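# Seat the caster fully onto the post's end

## Task

Drive the caster onto the end of the post until it is fully seated and stays there by itself, with both parts left resting on the table.

## Robot and tools

Robot: two UR-type arms, left_arm (on the +y side) and right_arm, each ending in a four-finger hand with sixteen motors. right_arm has a right hand; left_arm has its mirror image. Cameras: cam_head_left, cam_head_right, cam_high, cam_low, cam_left_wrist, cam_right_wrist.

Frames. Reported hand positions (metres), orientations (quat_wxyz) and velocities use the scene frame: origin on the table top midway between the arms, +x out over the table, +z up, left_arm toward +y. Pose offsets in commands use each arm's current Hand target axes instead. Hand point axes (right hand): +z runs along straight fingers toward the tips, +y points out of the palm face (the palm lies at y = -0.062 m), +x goes across the palm away from the thumb. On the left hand +x points toward the thumb. A mast sticks out near the wrist on the palm side and can collide with things.

A row is 48 numbers, each in [-1, 1], always covering both arms: left dx, dy, dz, rx, ry, rz; then left hand's 16 motor goals; left current_limit, speed; then the same 24 for the right arm. Pose part: an offset from the Hand target as it stood when the action (or move) began, in that target's own axes; 1.0 equals 0.6 m of travel or 180 degrees; rx, ry, rz form one rotation vector. All rows of an action count from that same starting target, and sending the same offset again moves further. Six zeros re-request the current Hand target. Motor order: index_mcp, index_abd, index_pip, index_dip, thumb_cmc, thumb_axl, thumb_mcp, thumb_ipl, middle_mcp, middle_abd, middle_pip, middle_dip, ring_mcp, ring_abd, ring_pip, ring_dip. These are absolute goal angles scaled between each hinge's stops (for example finger _mcp is straight at -0.75, +1 curls it toward the palm; thumb_cmc +1 brings the thumb across in front of the palm). A 0 is a real goal; to keep a hand unchanged, copy back its hand_goal, hand_current_limit and hand_speed. current_limit maps -1..+1 to 0..550 mA per motor (floor 11 mA); speed sets set-point rate as (speed+1)/2 of 8.5 rad/s. Initial values are +0.4 and -0.6.

execute_actions(actions, cameras): actions is a list of up to 15 rows per action; each row lasts 1/30 s, an action 0.5 s, and short tables repeat their last row. An empty list returns state plus all camera images. cameras lists names, ["all"], or [].

move(target, speed, blend, stop_force, zero, blocking, cameras): target is one 48-number row or up to 15 rows; each row's pose part is an offset from the Hand targets at the move's start, not chained. The hand point follows a straight path. speed: m/s, 0.002 to 3.6, default 0.25 (rotation up to twice that in rad/s), one value or one per target. blend: corner rounding radius in metres per target, 0 = stop at each. stop_force: 3 to 120 N for both arms; a path ends when the wrist sensor feels that much push against the motion; unreliable when the hand also rotates; omit it when backing away from a contact. zero (with stop_force only): true re-zeros before the move. blocking=false returns early (not with stop_force). Result adds a move: line such as done, off_target, moving, held or fault, plus limits=paced or limits=held.

wait(seconds 0 to 10), stop() brakes a running move, zoom_image(camera, region=[x0, y0, x1, y1] pixels, at most 504 by 504), zero_wrist_force(arm), read_manual(section), finished_scene(scene = the current scene's number) ends the scene irreversibly.

Results: per arm Hand target (last commanded pose after clipping), end_effector_position and quaternion, velocities (omitted as within noise when still), joint positions and torques, Wrist force/torque in the hand's own axes (contact reads as force from the surface into the arm) plus a peak line, and per motor hand_goal, hand_measured, hand_current_ma, hand_state (moving, goal, blocked, overload). The hand often rests short of its target; a new command re-asks for it, or send the gap as an offset.

Limits and hazards. Commanded orientation is clipped to within 32 degrees of the measured one per step. Arms are stiff: aiming even slightly beyond a firm contact, or moving fast into it, can trigger a fault stop (about 150 N outside force, or joint torque limits 142 N m for the big joints, 26.6 N m for wrist joints), freezing the arm for 10 s. Approach slowly, use stop_force for pressing, and press with moderate force. Keep the arms from touching each other; a clearance check may hold commands but does not guarantee no contact. Avoid paths near an arm's own base. A finger motor drawing 495 mA or more for 5 s shuts down for 10 s; holding loads or straining toward unreachable poses heats motors until an over-temperature stop. Do not drop or fling the parts, hit fixed objects, or let anything leave the table. Objects can get brief outside nudges, so check cameras before declaring the caster seated.

Each tool is called after "Call:" by a JSON object that holds its "method" and its "body".

## Session

Call:
{"method": "execute_actions", "body": {"actions": []}}

Scene clock: 0.00 s.
left_arm: end_effector_position=(+0.3542, -0.0204, +0.1840) hand_goal=(-0.754, +0.000, -0.576, -0.696, -0.714, -0.678, -0.226, -0.168, -0.754, +0.000, -0.576, -0.696, -0.754, +0.000, -0.576, -0.696) hand_measured=(-0.754, +0.000, -0.576, -0.696, -0.714, -0.678, -0.226, -0.168, -0.754, +0.000, -0.576, -0.696, -0.754, +0.000, -0.576, -0.696) hand_current_ma=(+0, +0, +0, +0, +0, +0, +0, +0, +0, +0, +0, +0, +0, +0, +0, +0) hand_state=(goal, goal, goal, goal, goal, goal, goal, goal, goal, goal, goal, goal, goal, goal, goal, goal) hand_current_limit=0.40 hand_speed=-0.60 end_effector_quat_wxyz=(-0.287, -0.352, +0.871, +0.188) | right_arm: end_effector_position=(+0.4723, -0.4278, +0.1626) hand_goal=(-0.754, +0.000, -0.576, -0.696, -0.714, -0.678, -0.226, -0.168, -0.754, +0.000, -0.576, -0.696, -0.754, +0.000, -0.576, -0.696) hand_measured=(-0.754, +0.000, -0.576, -0.696, -0.714, -0.678, -0.226, -0.168, -0.754, +0.000, -0.576, -0.696, -0.754, +0.000, -0.576, -0.696) hand_current_ma=(+0, +0, +0, +0, +0, +0, +0, +0, +0, +0, +0, +0, +0, +0, +0, +0) hand_state=(goal, goal, goal, goal, goal, goal, goal, goal, goal, goal, goal, goal, goal, goal, goal, goal) hand_current_limit=0.40 hand_speed=-0.60 end_effector_quat_wxyz=(+0.114, +0.547, +0.726, -0.401)
Joint positions: left_arm=[2.498 -2.539 -0.787 -2.045 1.309 -2.857] | right_arm=[-0.132 -1.505 2.23 -2.048 -2.403 -0.317]
Joint velocities: within noise
Joint torques (N m): no reading
Wrist force (N): no reading
Wrist torque (N m): no reading
Wrist force, peak (N): no reading
Hand target: left_arm +0.3542, -0.0204, +0.1840; -0.287, -0.352, +0.871, +0.188 | right_arm +0.4723, -0.4278, +0.1626; +0.114, +0.547, +0.726, -0.401

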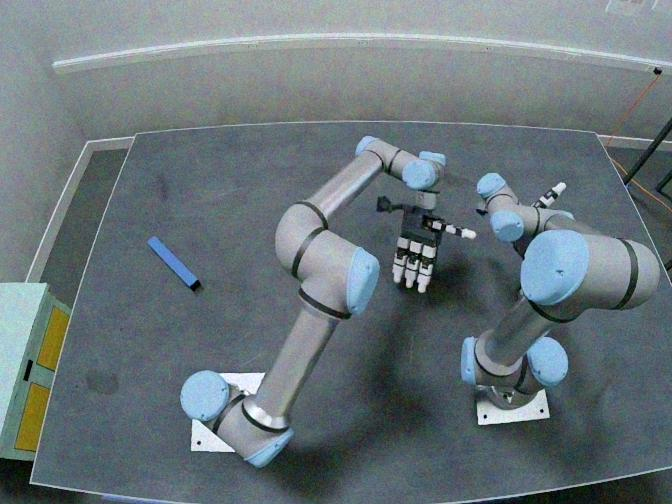

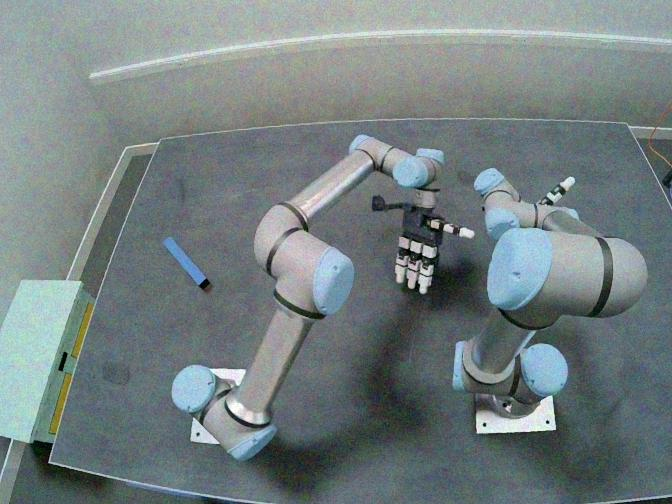

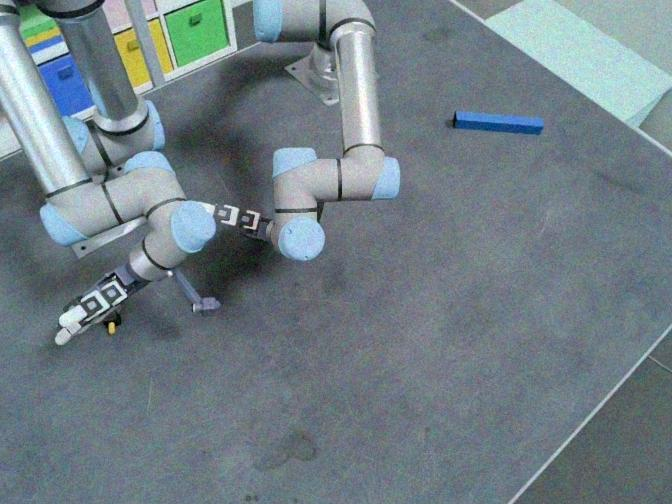

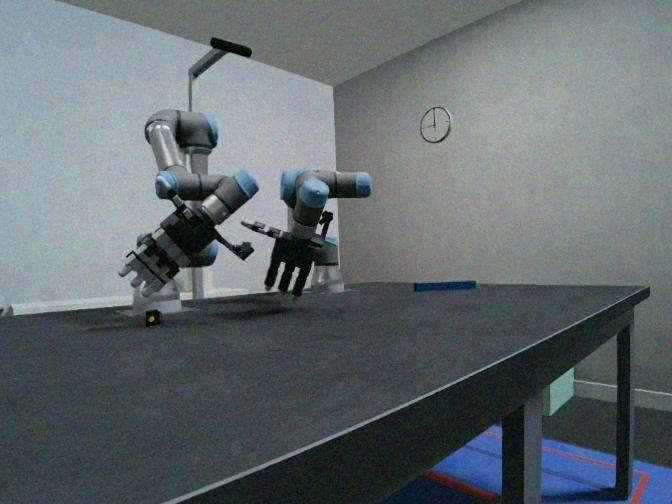

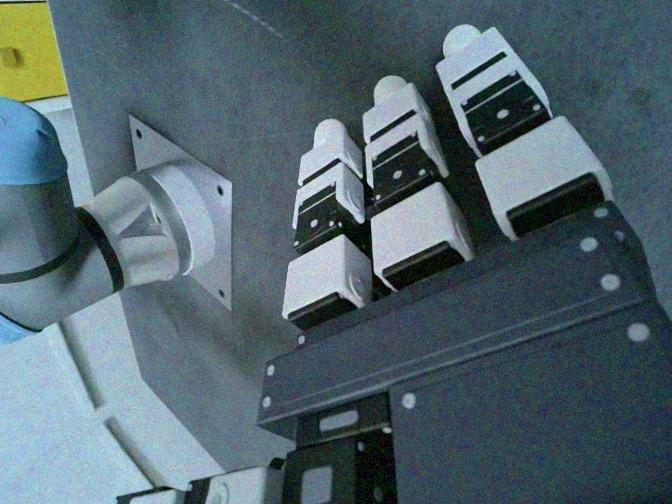

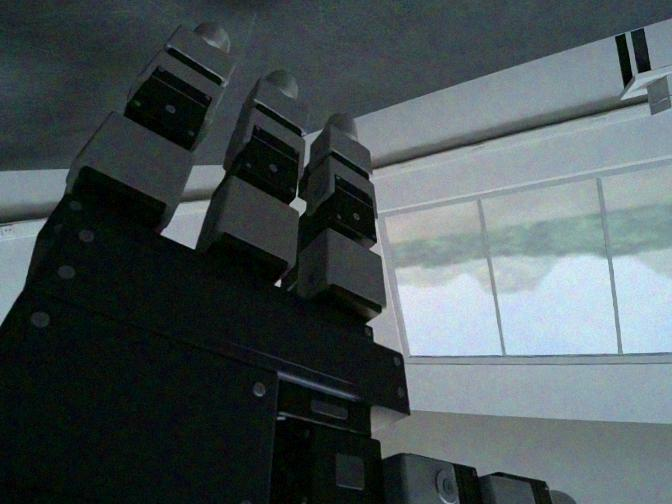

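Call:
{"method": "zoom_image", "body": {"camera": "cam_high", "region": [40, 270, 180, 375]}}

Call:
{"method": "zoom_image", "body": {"camera": "cam_low", "region": [110, 280, 210, 355]}}

Call:
{"method": "zoom_image", "body": {"camera": "cam_high", "region": [440, 80, 560, 170]}}

Call:
{"method": "zoom_image", "body": {"camera": "cam_head_right", "region": [140, 210, 240, 310]}}

Scaled by 3.600 from the camera's 672x504 image, which has a finer 960x720 frame.

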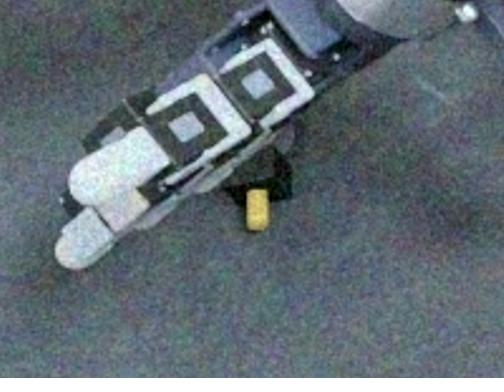

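Scaled by 5.040 from the camera's 672x504 image, which has a finer 960x720 frame.

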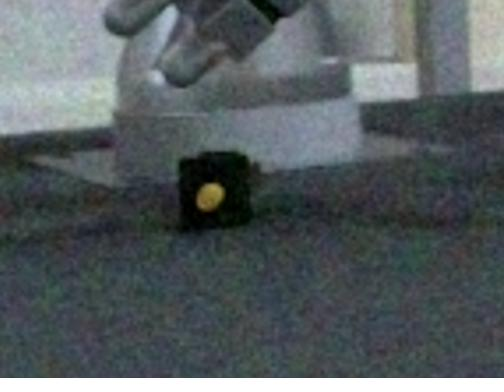

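Scaled by 4.200 from the camera's 672x504 image, which has a finer 960x720 frame.

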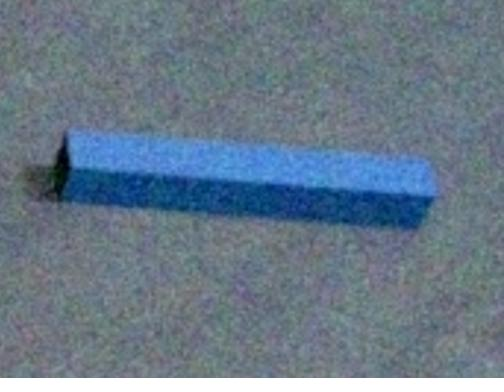

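Scaled by 5.040 from the camera's 672x504 image, which has a finer 960x720 frame.

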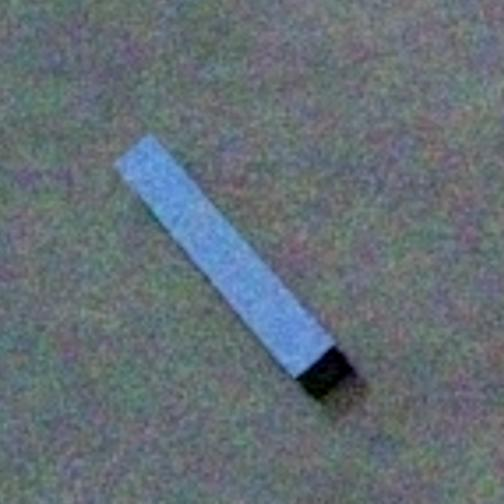

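Call:
{"method": "move", "body": {"target": [0,0,0,0,0,0,-0.754,0,-0.576,-0.696,-0.714,-0.678,-0.226,-0.168,-0.754,0,-0.576,-0.696,-0.754,0,-0.576,-0.696,0.4,-0.6,-0.1208,-0.0915,-0.1305,0,0,0,-0.754,0,-0.576,-0.696,-0.714,-0.678,-0.226,-0.168,-0.754,0,-0.576,-0.696,-0.754,0,-0.576,-0.696,0.4,-0.6], "cameras": ["all"]}}

Scene clock: 66.23 s.
left_arm: end_effector_position=(+0.3542, -0.0204, +0.1840) hand_goal=(-0.754, +0.000, -0.576, -0.696, -0.714, -0.678, -0.226, -0.168, -0.754, +0.000, -0.576, -0.696, -0.754, +0.000, -0.576, -0.696) hand_measured=(-0.756, +0.000, -0.576, -0.696, -0.716, -0.678, -0.224, -0.168, -0.756, +0.000, -0.576, -0.696, -0.756, +0.000, -0.576, -0.696) hand_current_ma=(+0, +0, +0, +0, +0, +0, +0, +0, +0, +0, +0, +0, +0, +0, +0, +0) hand_state=(goal, goal, goal, goal, goal, goal, goal, goal, goal, goal, goal, goal, goal, goal, goal, goal) hand_current_limit=0.40 hand_speed=-0.60 end_effector_quat_wxyz=(-0.287, -0.352, +0.871, +0.188) | right_arm: end_effector_position=(+0.4723, -0.4278, +0.2825) hand_goal=(-0.754, +0.000, -0.576, -0.696, -0.714, -0.678, -0.226, -0.168, -0.754, +0.000, -0.576, -0.696, -0.754, +0.000, -0.576, -0.696) hand_measured=(-0.750, +0.000, -0.576, -0.696, -0.712, -0.678, -0.226, -0.168, -0.750, +0.000, -0.576, -0.696, -0.752, +0.000, -0.576, -0.696) hand_current_ma=(+5, +0, -1, +0, +2, +1, +1, +0, +5, +0, -1, +0, +4, +0, -1, +0) hand_state=(goal, goal, goal, goal, goal, goal, goal, goal, goal, goal, goal, goal, goal, goal, goal, goal) hand_current_limit=0.40 hand_speed=-0.60 end_effector_quat_wxyz=(+0.114, +0.547, +0.726, -0.401)
Joint positions: left_arm=[2.498 -2.539 -0.787 -2.045 1.309 -2.857] | right_arm=[-0.132 -1.678 2.04 -1.684 -2.403 -0.317]
Joint torques (N m): left_arm=[0.26 52.91 21.6 0.87 -0.11 -0.35] | right_arm=[8.39 -30.85 -38.55 -0.01 0.04 2.35]
Wrist force (N): left_arm=[0.3 0.0 0.0] | right_arm=[0.7 0.4 -0.3]
Wrist torque (N m): left_arm=[0.01 -0.05 0.03] | right_arm=[0.08 -0.08 0.04]
Wrist force, peak (N): left_arm=[0.4 0.2 -0.3] | right_arm=[1.0 0.8 0.7]
Hand target: left_arm +0.3542, -0.0204, +0.1840; -0.287, -0.352, +0.871, +0.188 | right_arm +0.4723, -0.4277, +0.2826; +0.114, +0.547, +0.726, -0.401
Off the commanded pose: left_arm 0.000 m, 0 deg | right_arm 0.000 m, 0 deg.
move: done
camera_calibration:
cam_right_wrist: T_world_to_cam=[[0.832629, -0.517524, 0.197223, -0.634494], [-0.120343, 0.178535, 0.976546, -0.18777], [-0.540598, -0.836836, 0.0863733, 0.00300819], [0, 0, 0, 1]] pos_world=[0.507328, -0.292325, 0.308243]

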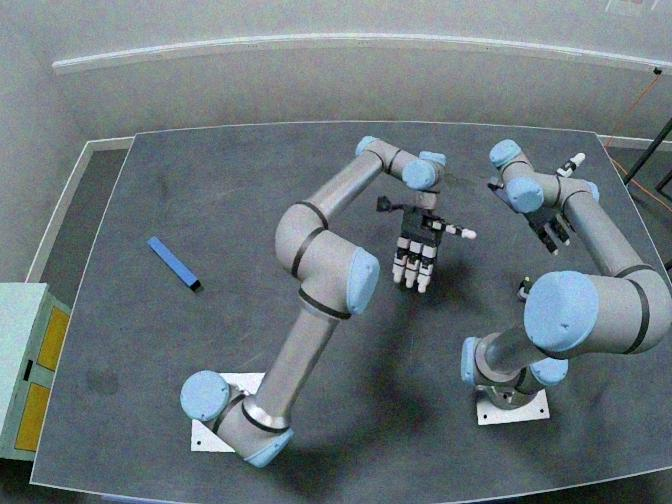

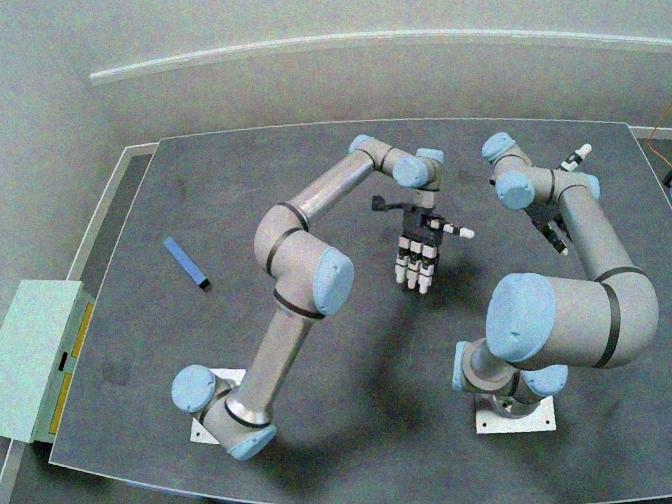

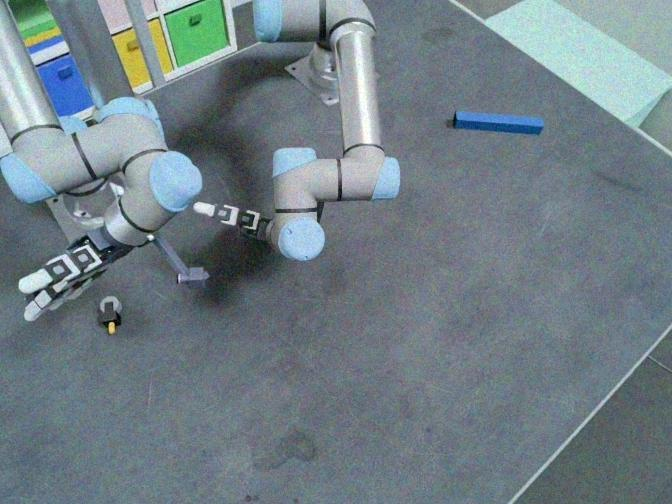

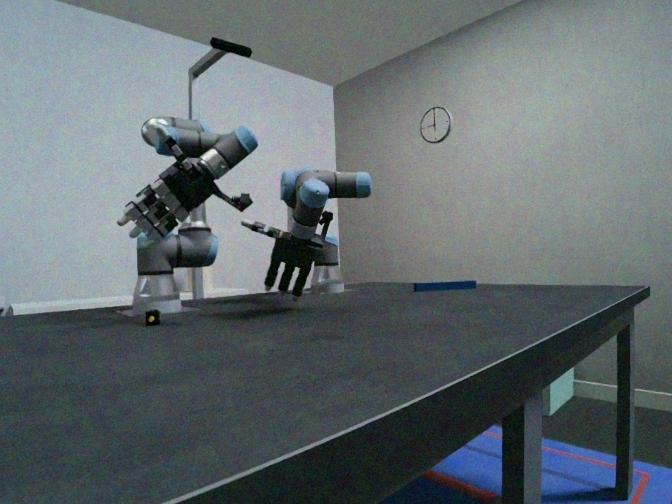

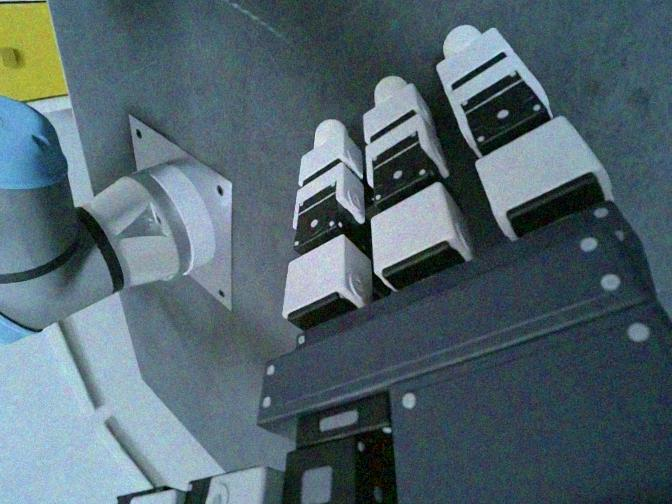

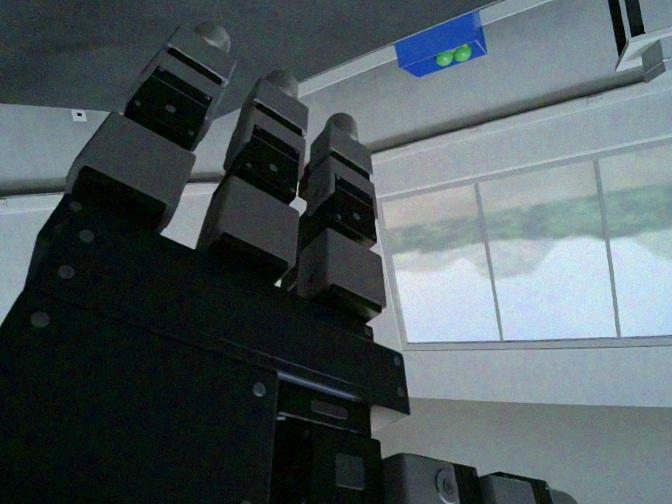

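Call:
{"method": "zoom_image", "body": {"camera": "cam_high", "region": [80, 280, 150, 350]}}

Call:
{"method": "zoom_image", "body": {"camera": "cam_low", "region": [130, 300, 180, 340]}}

Call:
{"method": "zoom_image", "body": {"camera": "cam_low", "region": [400, 265, 490, 305]}}

Call:
{"method": "zoom_image", "body": {"camera": "cam_head_left", "region": [500, 260, 550, 310]}}

Scaled by 7.200 from the camera's 672x504 image, which has a finer 960x720 frame.

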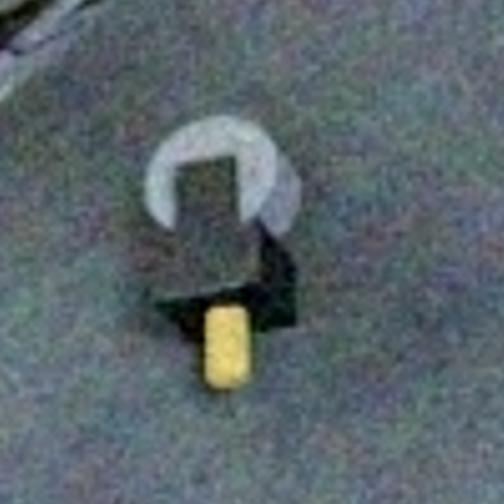

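Scaled by 10.080 from the camera's 672x504 image, which has a finer 960x720 frame.

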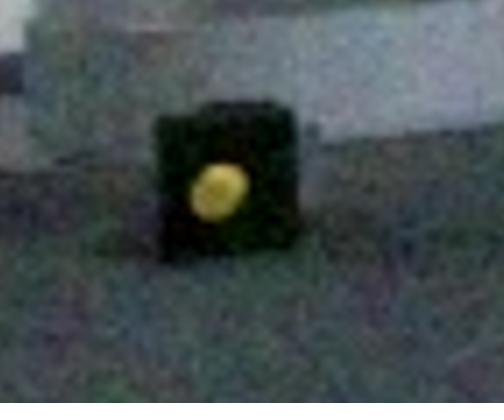

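Scaled by 5.600 from the camera's 672x504 image, which has a finer 960x720 frame.

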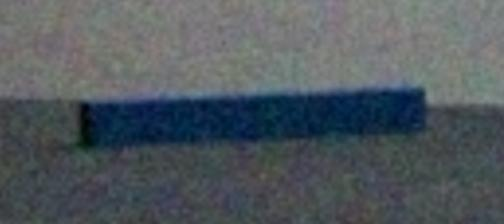

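Scaled by 10.080 from the camera's 672x504 image, which has a finer 960x720 frame.

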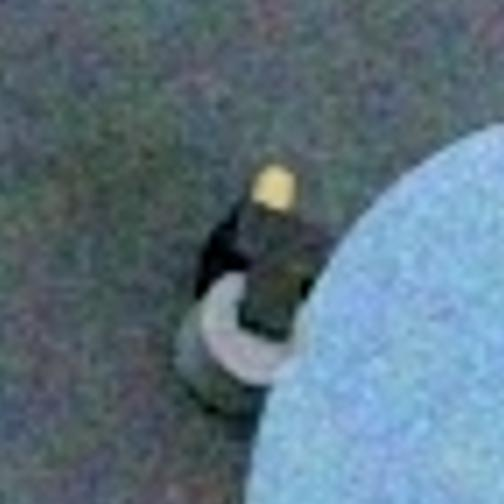

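Call:
{"method": "zoom_image", "body": {"camera": "cam_head_left", "region": [140, 230, 210, 300]}}

Call:
{"method": "zoom_image", "body": {"camera": "cam_high", "region": [445, 100, 485, 140]}}

Call:
{"method": "zoom_image", "body": {"camera": "cam_low", "region": [400, 270, 430, 300]}}

Scaled by 7.200 from the camera's 672x504 image, which has a finer 960x720 frame.

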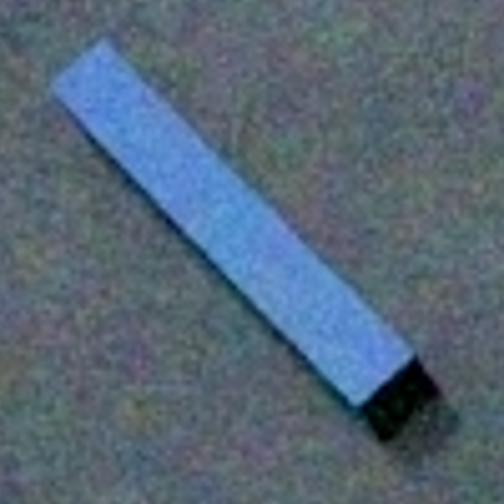

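Scaled by 12.600 from the camera's 672x504 image, which has a finer 960x720 frame.

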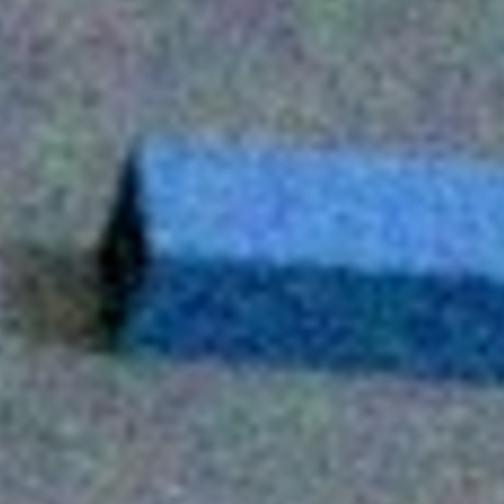

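Scaled by 16.800 from the camera's 672x504 image, which has a finer 960x720 frame.

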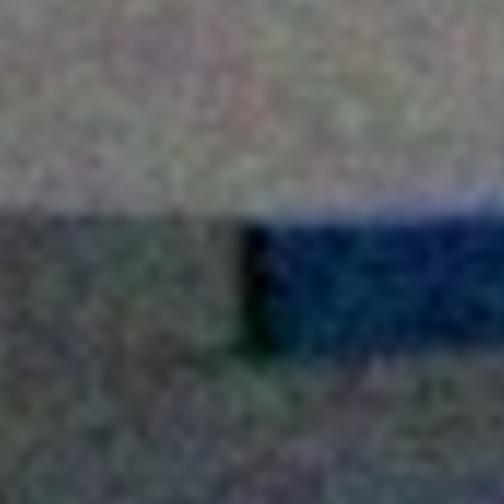

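Call:
{"method": "move", "body": {"target": [-0.9515,0.8082,0.0240,0.5174,-0.1287,0.0402,-0.959,0,0.737,-0.478,0.571,-0.677,-0.056,0.124,-0.959,0,0.737,-0.478,-0.959,0,0.737,-0.478,0.4,-0.6,0.1933,-0.1543,0.2427,0.0625,-0.0134,-0.2817,-0.959,0,0.737,-0.478,0.571,-0.677,-0.056,0.124,-0.959,0,0.737,-0.478,-0.959,0,0.737,-0.478,0.4,-0.6], "cameras": ["all"], "speed": 0.35}}

Scene clock: 433.37 s.
left_arm: end_effector_position=(+0.4354, +0.7235, +0.2201) hand_goal=(-0.960, +0.000, +0.736, -0.478, +0.570, -0.678, -0.056, +0.124, -0.960, +0.000, +0.736, -0.478, -0.960, +0.000, +0.736, -0.478) hand_measured=(-0.956, +0.000, +0.732, -0.482, +0.570, -0.678, -0.054, +0.124, -0.956, +0.000, +0.732, -0.482, -0.956, +0.000, +0.734, -0.482) hand_current_ma=(+1, +0, +0, +0, +0, +0, +0, +0, +1, +0, +0, +0, +1, +0, +0, +0) hand_state=(goal, goal, goal, goal, goal, goal, goal, goal, goal, goal, goal, goal, goal, goal, goal, goal) hand_current_limit=0.40 hand_speed=-0.60 end_effector_quat_wxyz=(+0.207, -0.360, +0.788, -0.455) | right_arm: end_effector_position=(+0.3070, -0.4568, +0.1598) hand_goal=(-0.960, +0.000, +0.736, -0.478, +0.570, -0.678, -0.056, +0.124, -0.960, +0.000, +0.736, -0.478, -0.960, +0.000, +0.736, -0.478) hand_measured=(-0.946, +0.000, +0.732, -0.480, +0.572, -0.678, -0.056, +0.122, -0.944, +0.000, +0.732, -0.480, -0.948, +0.000, +0.732, -0.480) hand_current_ma=(+31, +0, -5, -4, +2, +1, +1, -2, +34, +0, -6, -4, +27, +0, -4, -3) hand_state=(goal, goal, goal, goal, goal, goal, goal, goal, goal, goal, goal, goal, goal, goal, goal, goal) hand_current_limit=0.40 hand_speed=-0.60 end_effector_quat_wxyz=(-0.106, +0.184, +0.846, -0.489)
Joint positions: left_arm=[4.139 -1.7 -1.924 -1.385 0.551 -1.227] | right_arm=[-0.329 -1.794 2.488 -2.123 -2.614 -1.407]
Joint torques (N m): left_arm=[8.11 17.16 34.42 0.47 -3.98 1.41] | right_arm=[-7.15 -21.01 -6.64 -4.97 -0.43 -2.27]
Wrist force (N): left_arm=[-0.3 -1.5 1.2] | right_arm=[1.0 -0.5 0.7]
Wrist torque (N m): left_arm=[0.13 -0.03 -0.18] | right_arm=[-0.02 -0.13 0.26]
Wrist force, peak (N): left_arm=[-0.9 -1.8 1.3] | right_arm=[1.8 -0.3 0.7]
Hand target: left_arm +0.4354, +0.7235, +0.2201; +0.207, -0.360, +0.788, -0.455 | right_arm +0.3070, -0.4568, +0.1598; -0.106, +0.184, +0.846, -0.489
Off the commanded pose: left_arm 0.000 m, 0 deg | right_arm 0.000 m, 0 deg.
move: done
camera_calibration:
cam_left_wrist: T_world_to_cam=[[0.763276, 0.387441, 0.517009, -0.758207], [-0.526535, -0.0906921, 0.845302, 0.0651488], [0.374393, -0.917423, 0.134778, 0.598486], [0, 0, 0, 1]] pos_world=[0.388955, 0.848733, 0.256267]
cam_right_wrist: T_world_to_cam=[[0.845983, -0.0634253, -0.529424, -0.168345], [0.532307, 0.158204, 0.831637, -0.269126], [0.0310104, -0.985367, 0.1676, -0.356329], [0, 0, 0, 1]] pos_world=[0.296725, -0.319215, 0.19441]

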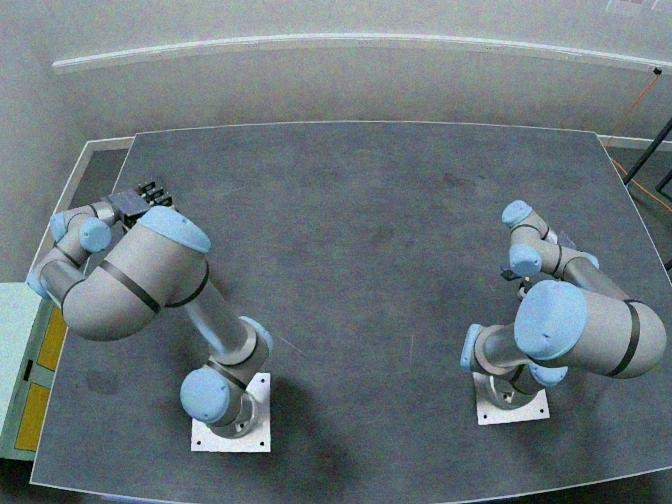

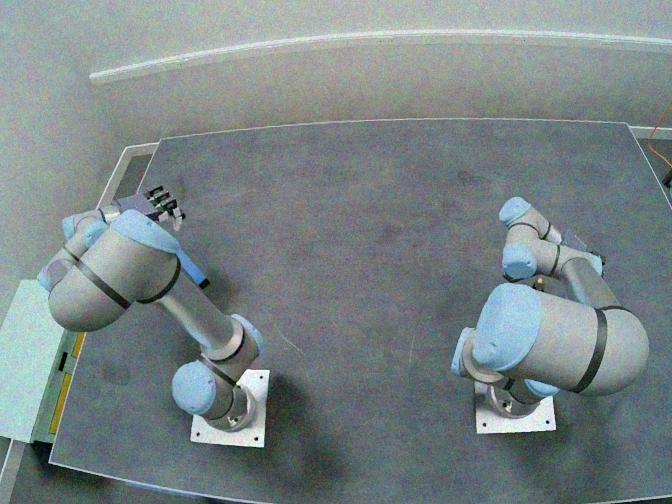

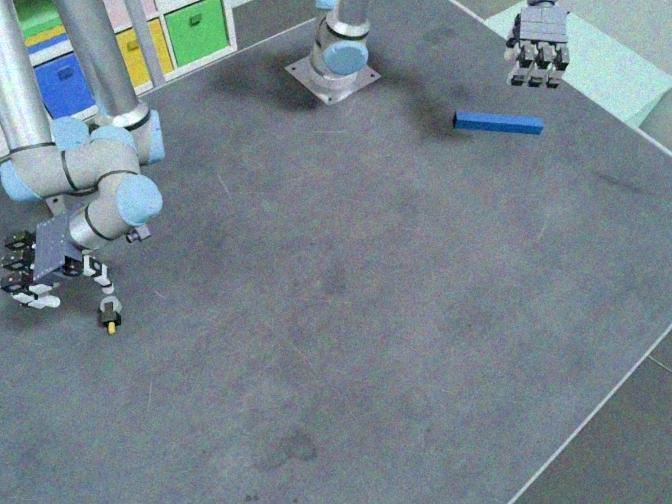

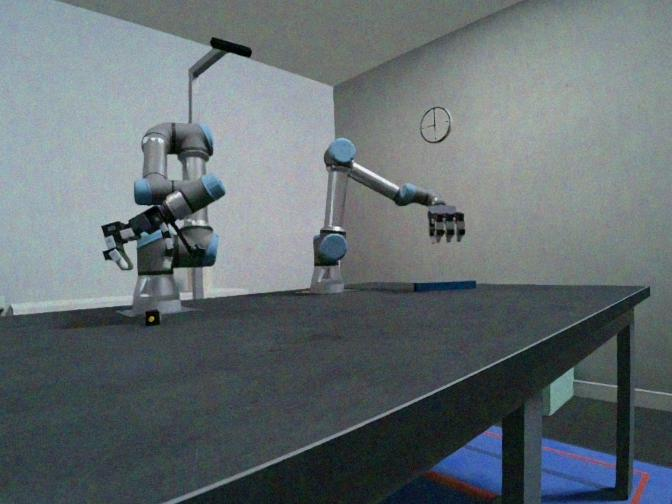

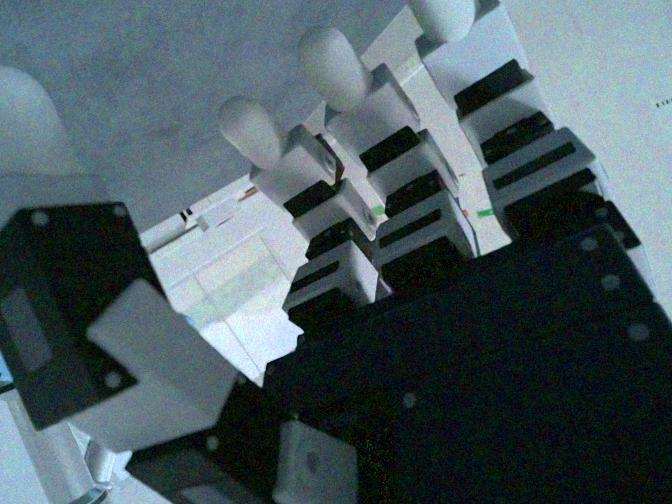

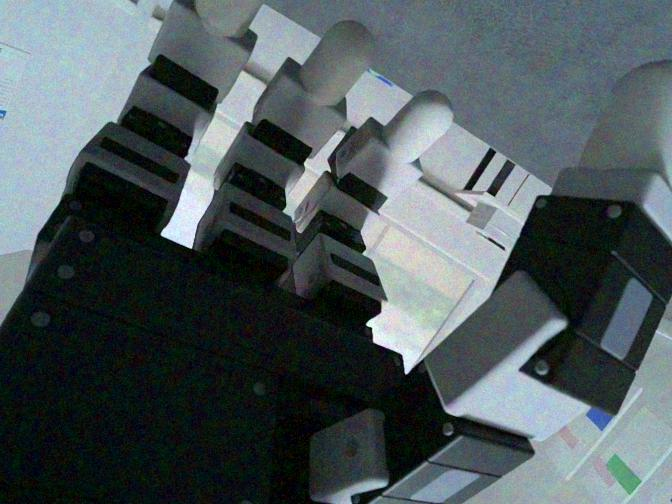

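Call:
{"method": "zoom_image", "body": {"camera": "cam_high", "region": [0, 220, 160, 340]}}

Call:
{"method": "zoom_image", "body": {"camera": "cam_high", "region": [440, 0, 600, 140]}}

Call:
{"method": "zoom_image", "body": {"camera": "cam_low", "region": [95, 190, 215, 335]}}

Call:
{"method": "zoom_image", "body": {"camera": "cam_low", "region": [400, 190, 500, 300]}}

Scaled by 3.150 from the camera's 672x504 image, which has a finer 960x720 frame.

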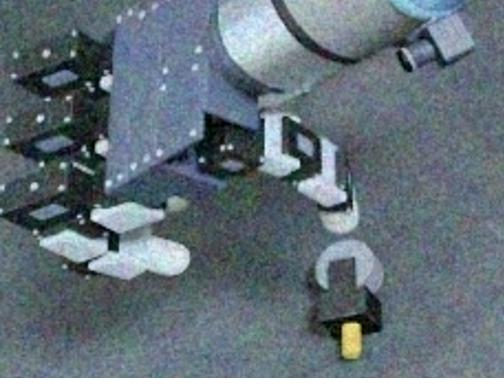

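Scaled by 3.150 from the camera's 672x504 image, which has a finer 960x720 frame.

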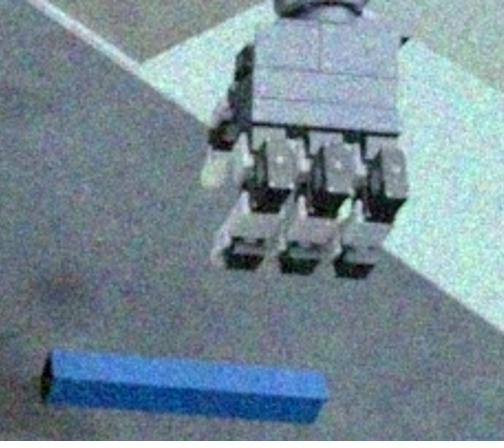

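Scaled by 3.476 from the camera's 672x504 image, which has a finer 960x720 frame.

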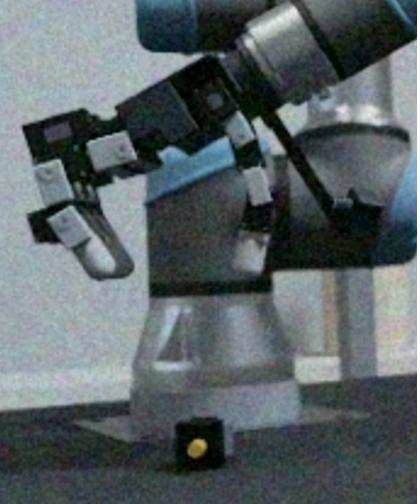

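Scaled by 4.582 from the camera's 672x504 image, which has a finer 960x720 frame.

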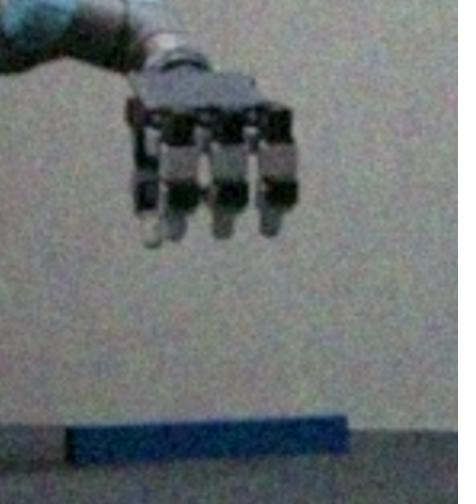

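Call:
{"method": "move", "body": {"target": [-0.0225,0.1997,0.1543,0,0,0,-0.959,0,0.737,-0.478,0.571,-0.677,-0.056,0.124,-0.959,0,0.737,-0.478,-0.959,0,0.737,-0.478,0.4,-0.6,-0.0145,0.138,0.0608,0,0,0,-0.959,0,0.737,-0.478,0.571,-0.677,-0.056,0.124,-0.959,0,0.737,-0.478,-0.959,0,0.737,-0.478,0.4,-0.6], "cameras": ["cam_high","cam_low"], "speed": 0.2}}

Call:
{"method": "zoom_image", "body": {"camera": "cam_high", "region": [20, 240, 160, 350]}}

Call:
{"method": "zoom_image", "body": {"camera": "cam_high", "region": [440, 40, 580, 150]}}

Call:
{"method": "zoom_image", "body": {"camera": "cam_low", "region": [95, 230, 205, 340]}}

Call:
{"method": "zoom_image", "body": {"camera": "cam_low", "region": [400, 230, 500, 310]}}

Scene clock: 512.60 s.
left_arm: end_effector_position=(+0.4595, +0.7205, +0.0701) hand_goal=(-0.960, +0.000, +0.736, -0.478, +0.570, -0.678, -0.056, +0.124, -0.960, +0.000, +0.736, -0.478, -0.960, +0.000, +0.736, -0.478) hand_measured=(-0.954, +0.000, +0.732, -0.482, +0.570, -0.678, -0.054, +0.124, -0.954, +0.000, +0.732, -0.482, -0.956, +0.000, +0.734, -0.482) hand_current_ma=(+1, +0, +0, +0, +0, +0, +0, +0, +1, +0, +0, +0, +1, +0, +0, +0) hand_state=(goal, goal, goal, goal, goal, goal, goal, goal, goal, goal, goal, goal, goal, goal, goal, goal) hand_current_limit=0.40 hand_speed=-0.60 end_effector_quat_wxyz=(+0.207, -0.359, +0.788, -0.455) | right_arm: end_effector_position=(+0.3190, -0.4516, +0.0699) hand_goal=(-0.960, +0.000, +0.736, -0.478, +0.570, -0.678, -0.056, +0.124, -0.960, +0.000, +0.736, -0.478, -0.960, +0.000, +0.736, -0.478) hand_measured=(-0.946, +0.000, +0.732, -0.480, +0.572, -0.678, -0.056, +0.122, -0.944, +0.000, +0.732, -0.480, -0.948, +0.000, +0.732, -0.480) hand_current_ma=(+31, +0, -5, -4, +2, +1, +1, -2, +34, +0, -5, -4, +27, +0, -4, -3) hand_state=(goal, goal, goal, goal, goal, goal, goal, goal, goal, goal, goal, goal, goal, goal, goal, goal) hand_current_limit=0.40 hand_speed=-0.60 end_effector_quat_wxyz=(-0.106, +0.184, +0.846, -0.489)
Joint positions: left_arm=[4.096 -1.985 -2.052 -0.903 0.54 -1.308] | right_arm=[-0.301 -1.488 2.563 -2.458 -2.609 -1.352]
Joint torques (N m): left_arm=[-8.11 23.47 1.09 4.02 -3.43 -2.17] | right_arm=[-7.72 -6.77 0.4 -4.86 -0.11 -2.46]
Wrist force (N): left_arm=[-0.6 -1.6 1.4] | right_arm=[1.1 -0.9 0.9]
Wrist torque (N m): left_arm=[0.07 0.00 -0.07] | right_arm=[-0.09 -0.14 0.29]
Wrist force, peak (N): left_arm=[-0.5 -2.8 0.7] | right_arm=[1.6 -0.2 1.3]
Hand target: left_arm +0.4595, +0.7205, +0.0700; +0.207, -0.360, +0.788, -0.455 | right_arm +0.3190, -0.4516, +0.0698; -0.106, +0.184, +0.846, -0.489
Off the commanded pose: left_arm 0.000 m, 0 deg | right_arm 0.000 m, 0 deg.
move: done
Images, in order (width x height): cam_high 672x504, cam_low 672x504.

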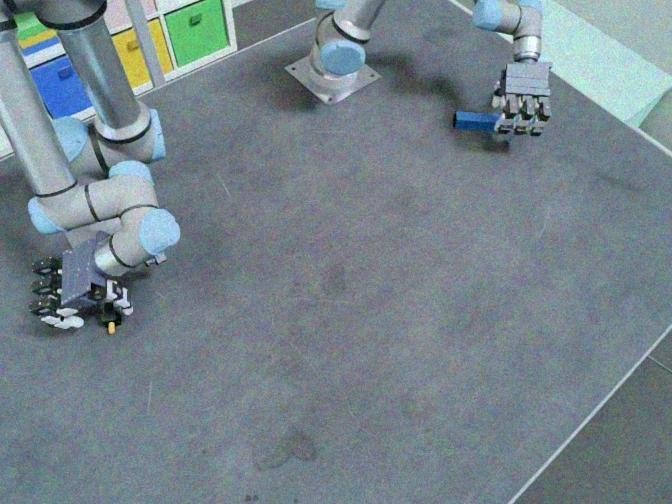

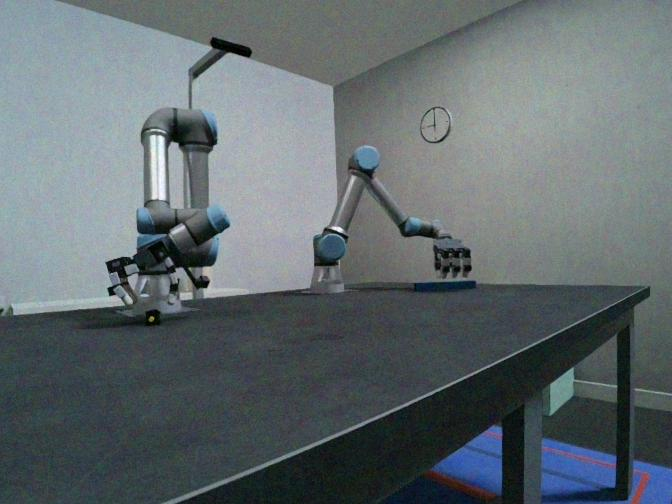

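Scaled by 3.600 from the camera's 672x504 image, which has a finer 960x720 frame.

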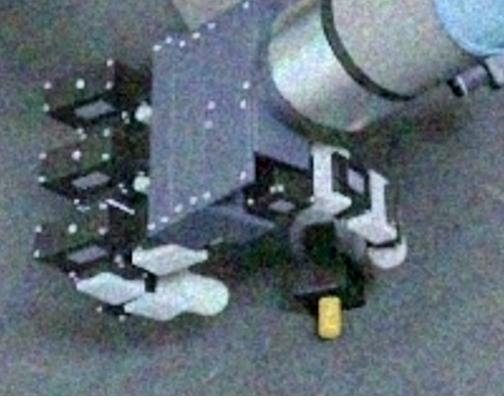

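Scaled by 3.600 from the camera's 672x504 image, which has a finer 960x720 frame.

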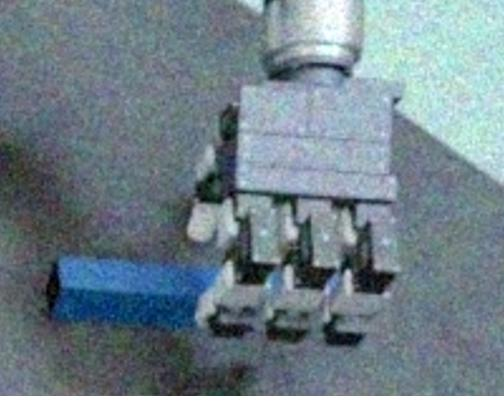

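Scaled by 4.582 from the camera's 672x504 image, which has a finer 960x720 frame.

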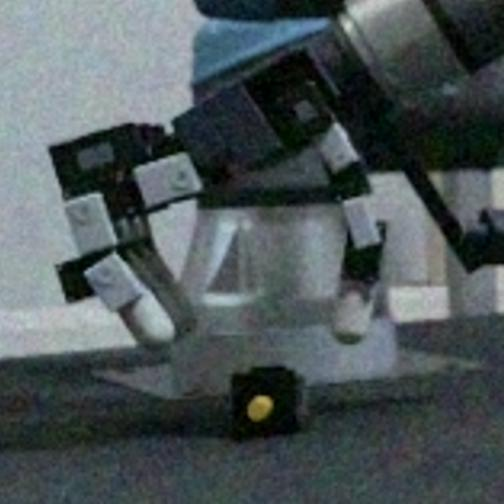

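Scaled by 5.040 from the camera's 672x504 image, which has a finer 960x720 frame.

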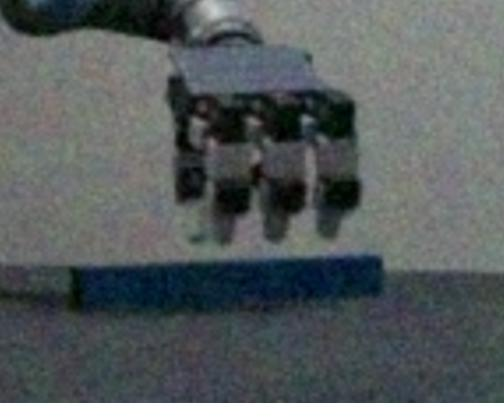

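Call:
{"method": "move", "body": {"target": [0,0.0117,-0.0202,0,0,0,-0.959,0,0.737,-0.478,0.571,-0.677,-0.056,0.124,-0.959,0,0.737,-0.478,-0.959,0,0.737,-0.478,0.4,-0.6,0.0102,0.0631,0.0307,0,0,0,-0.959,0,0.737,-0.478,0.571,-0.677,-0.056,0.124,-0.959,0,0.737,-0.478,-0.959,0,0.737,-0.478,0.4,-0.6], "cameras": ["cam_high","cam_low"], "speed": 0.1}}

Call:
{"method": "zoom_image", "body": {"camera": "cam_high", "region": [20, 240, 160, 350]}}

Call:
{"method": "zoom_image", "body": {"camera": "cam_high", "region": [440, 40, 580, 150]}}

Call:
{"method": "zoom_image", "body": {"camera": "cam_low", "region": [95, 230, 205, 340]}}

Scene clock: 563.50 s.
left_arm: end_effector_position=(+0.4489, +0.7296, +0.0700) hand_goal=(-0.960, +0.000, +0.736, -0.478, +0.570, -0.678, -0.056, +0.124, -0.960, +0.000, +0.736, -0.478, -0.960, +0.000, +0.736, -0.478) hand_measured=(-0.954, +0.000, +0.732, -0.482, +0.570, -0.678, -0.054, +0.124, -0.954, +0.000, +0.732, -0.482, -0.956, +0.000, +0.734, -0.482) hand_current_ma=(+1, +0, +0, +0, +0, +0, +0, +0, +1, +0, +0, +0, +1, +0, +0, +0) hand_state=(goal, goal, goal, goal, goal, goal, goal, goal, goal, goal, goal, goal, goal, goal, goal, goal) hand_current_limit=0.40 hand_speed=-0.60 end_effector_quat_wxyz=(+0.207, -0.360, +0.788, -0.455) | right_arm: end_effector_position=(+0.3147, -0.4464, +0.0279) hand_goal=(-0.960, +0.000, +0.736, -0.478, +0.570, -0.678, -0.056, +0.124, -0.960, +0.000, +0.736, -0.478, -0.960, +0.000, +0.736, -0.478) hand_measured=(-0.946, +0.000, +0.732, -0.480, +0.572, -0.678, -0.056, +0.122, -0.944, +0.000, +0.732, -0.480, -0.948, +0.000, +0.732, -0.480) hand_current_ma=(+31, +0, -5, -4, +2, +1, +1, -2, +34, +0, -5, -4, +27, +0, -4, -3) hand_state=(goal, goal, goal, goal, goal, goal, goal, goal, goal, goal, goal, goal, goal, goal, goal, goal) hand_current_limit=0.40 hand_speed=-0.60 end_effector_quat_wxyz=(-0.106, +0.184, +0.846, -0.489)
Joint positions: left_arm=[4.123 -1.976 -2.051 -0.956 0.546 -1.257] | right_arm=[-0.29 -1.331 2.599 -2.633 -2.607 -1.33]
Joint torques (N m): left_arm=[8.14 37.26 28.26 0.51 1.25 1.36] | right_arm=[-6.48 -12.22 3.63 -4.95 -0.22 -2.22]
Wrist force (N): left_arm=[-0.3 -1.8 1.4] | right_arm=[1.5 -0.3 0.7]
Wrist torque (N m): left_arm=[0.06 -0.04 -0.17] | right_arm=[0.01 -0.20 0.32]
Wrist force, peak (N): left_arm=[-0.5 -2.2 1.8] | right_arm=[1.6 -1.6 0.2]
Hand target: left_arm +0.4489, +0.7296, +0.0700; +0.207, -0.360, +0.788, -0.455 | right_arm +0.3147, -0.4464, +0.0278; -0.106, +0.184, +0.846, -0.489
Off the commanded pose: left_arm 0.000 m, 0 deg | right_arm 0.000 m, 0 deg.
move: done
Images, in order (width x height): cam_high 672x504, cam_low 672x504.

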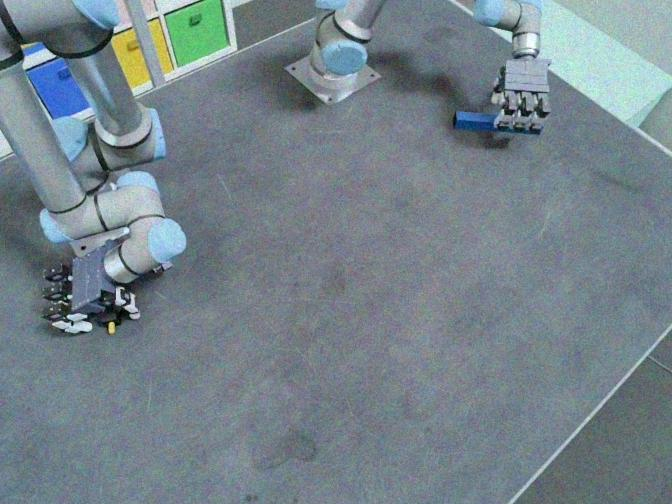

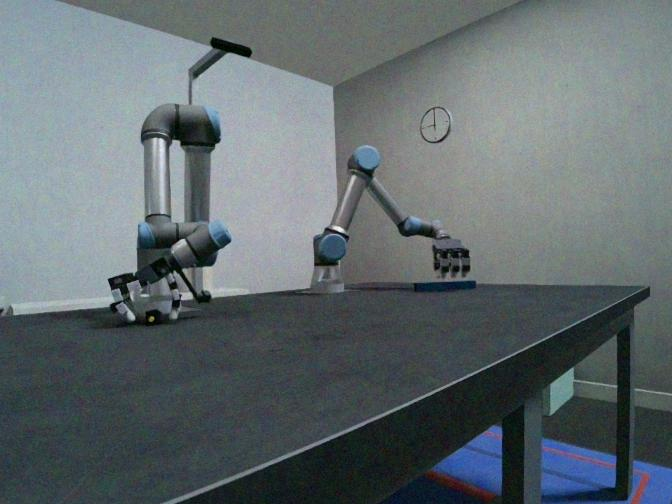

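Scaled by 3.600 from the camera's 672x504 image, which has a finer 960x720 frame.

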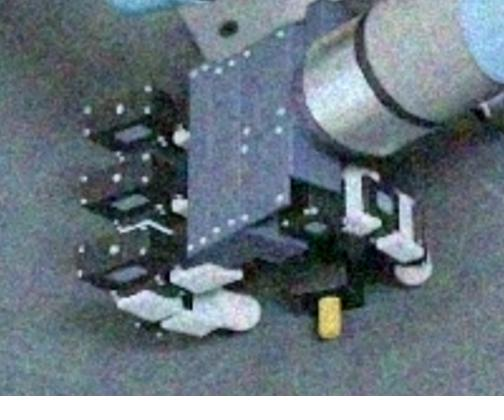

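Scaled by 3.600 from the camera's 672x504 image, which has a finer 960x720 frame.

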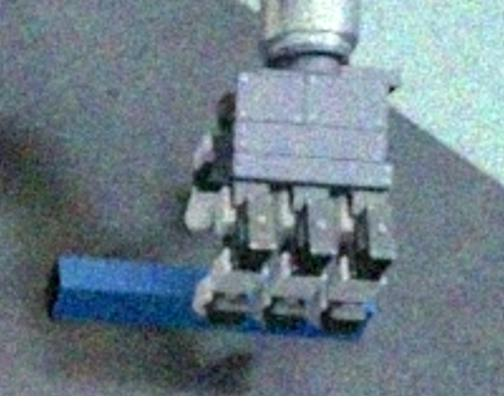

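Scaled by 4.582 from the camera's 672x504 image, which has a finer 960x720 frame.

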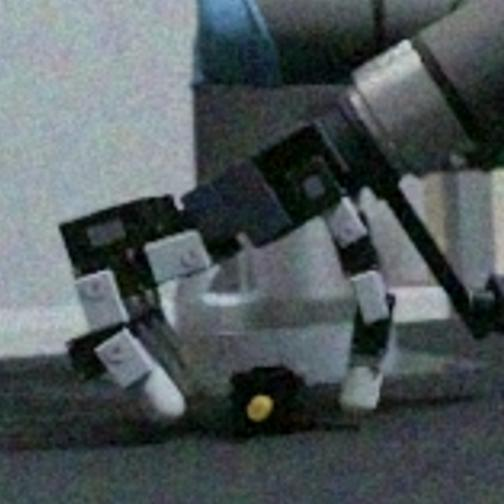

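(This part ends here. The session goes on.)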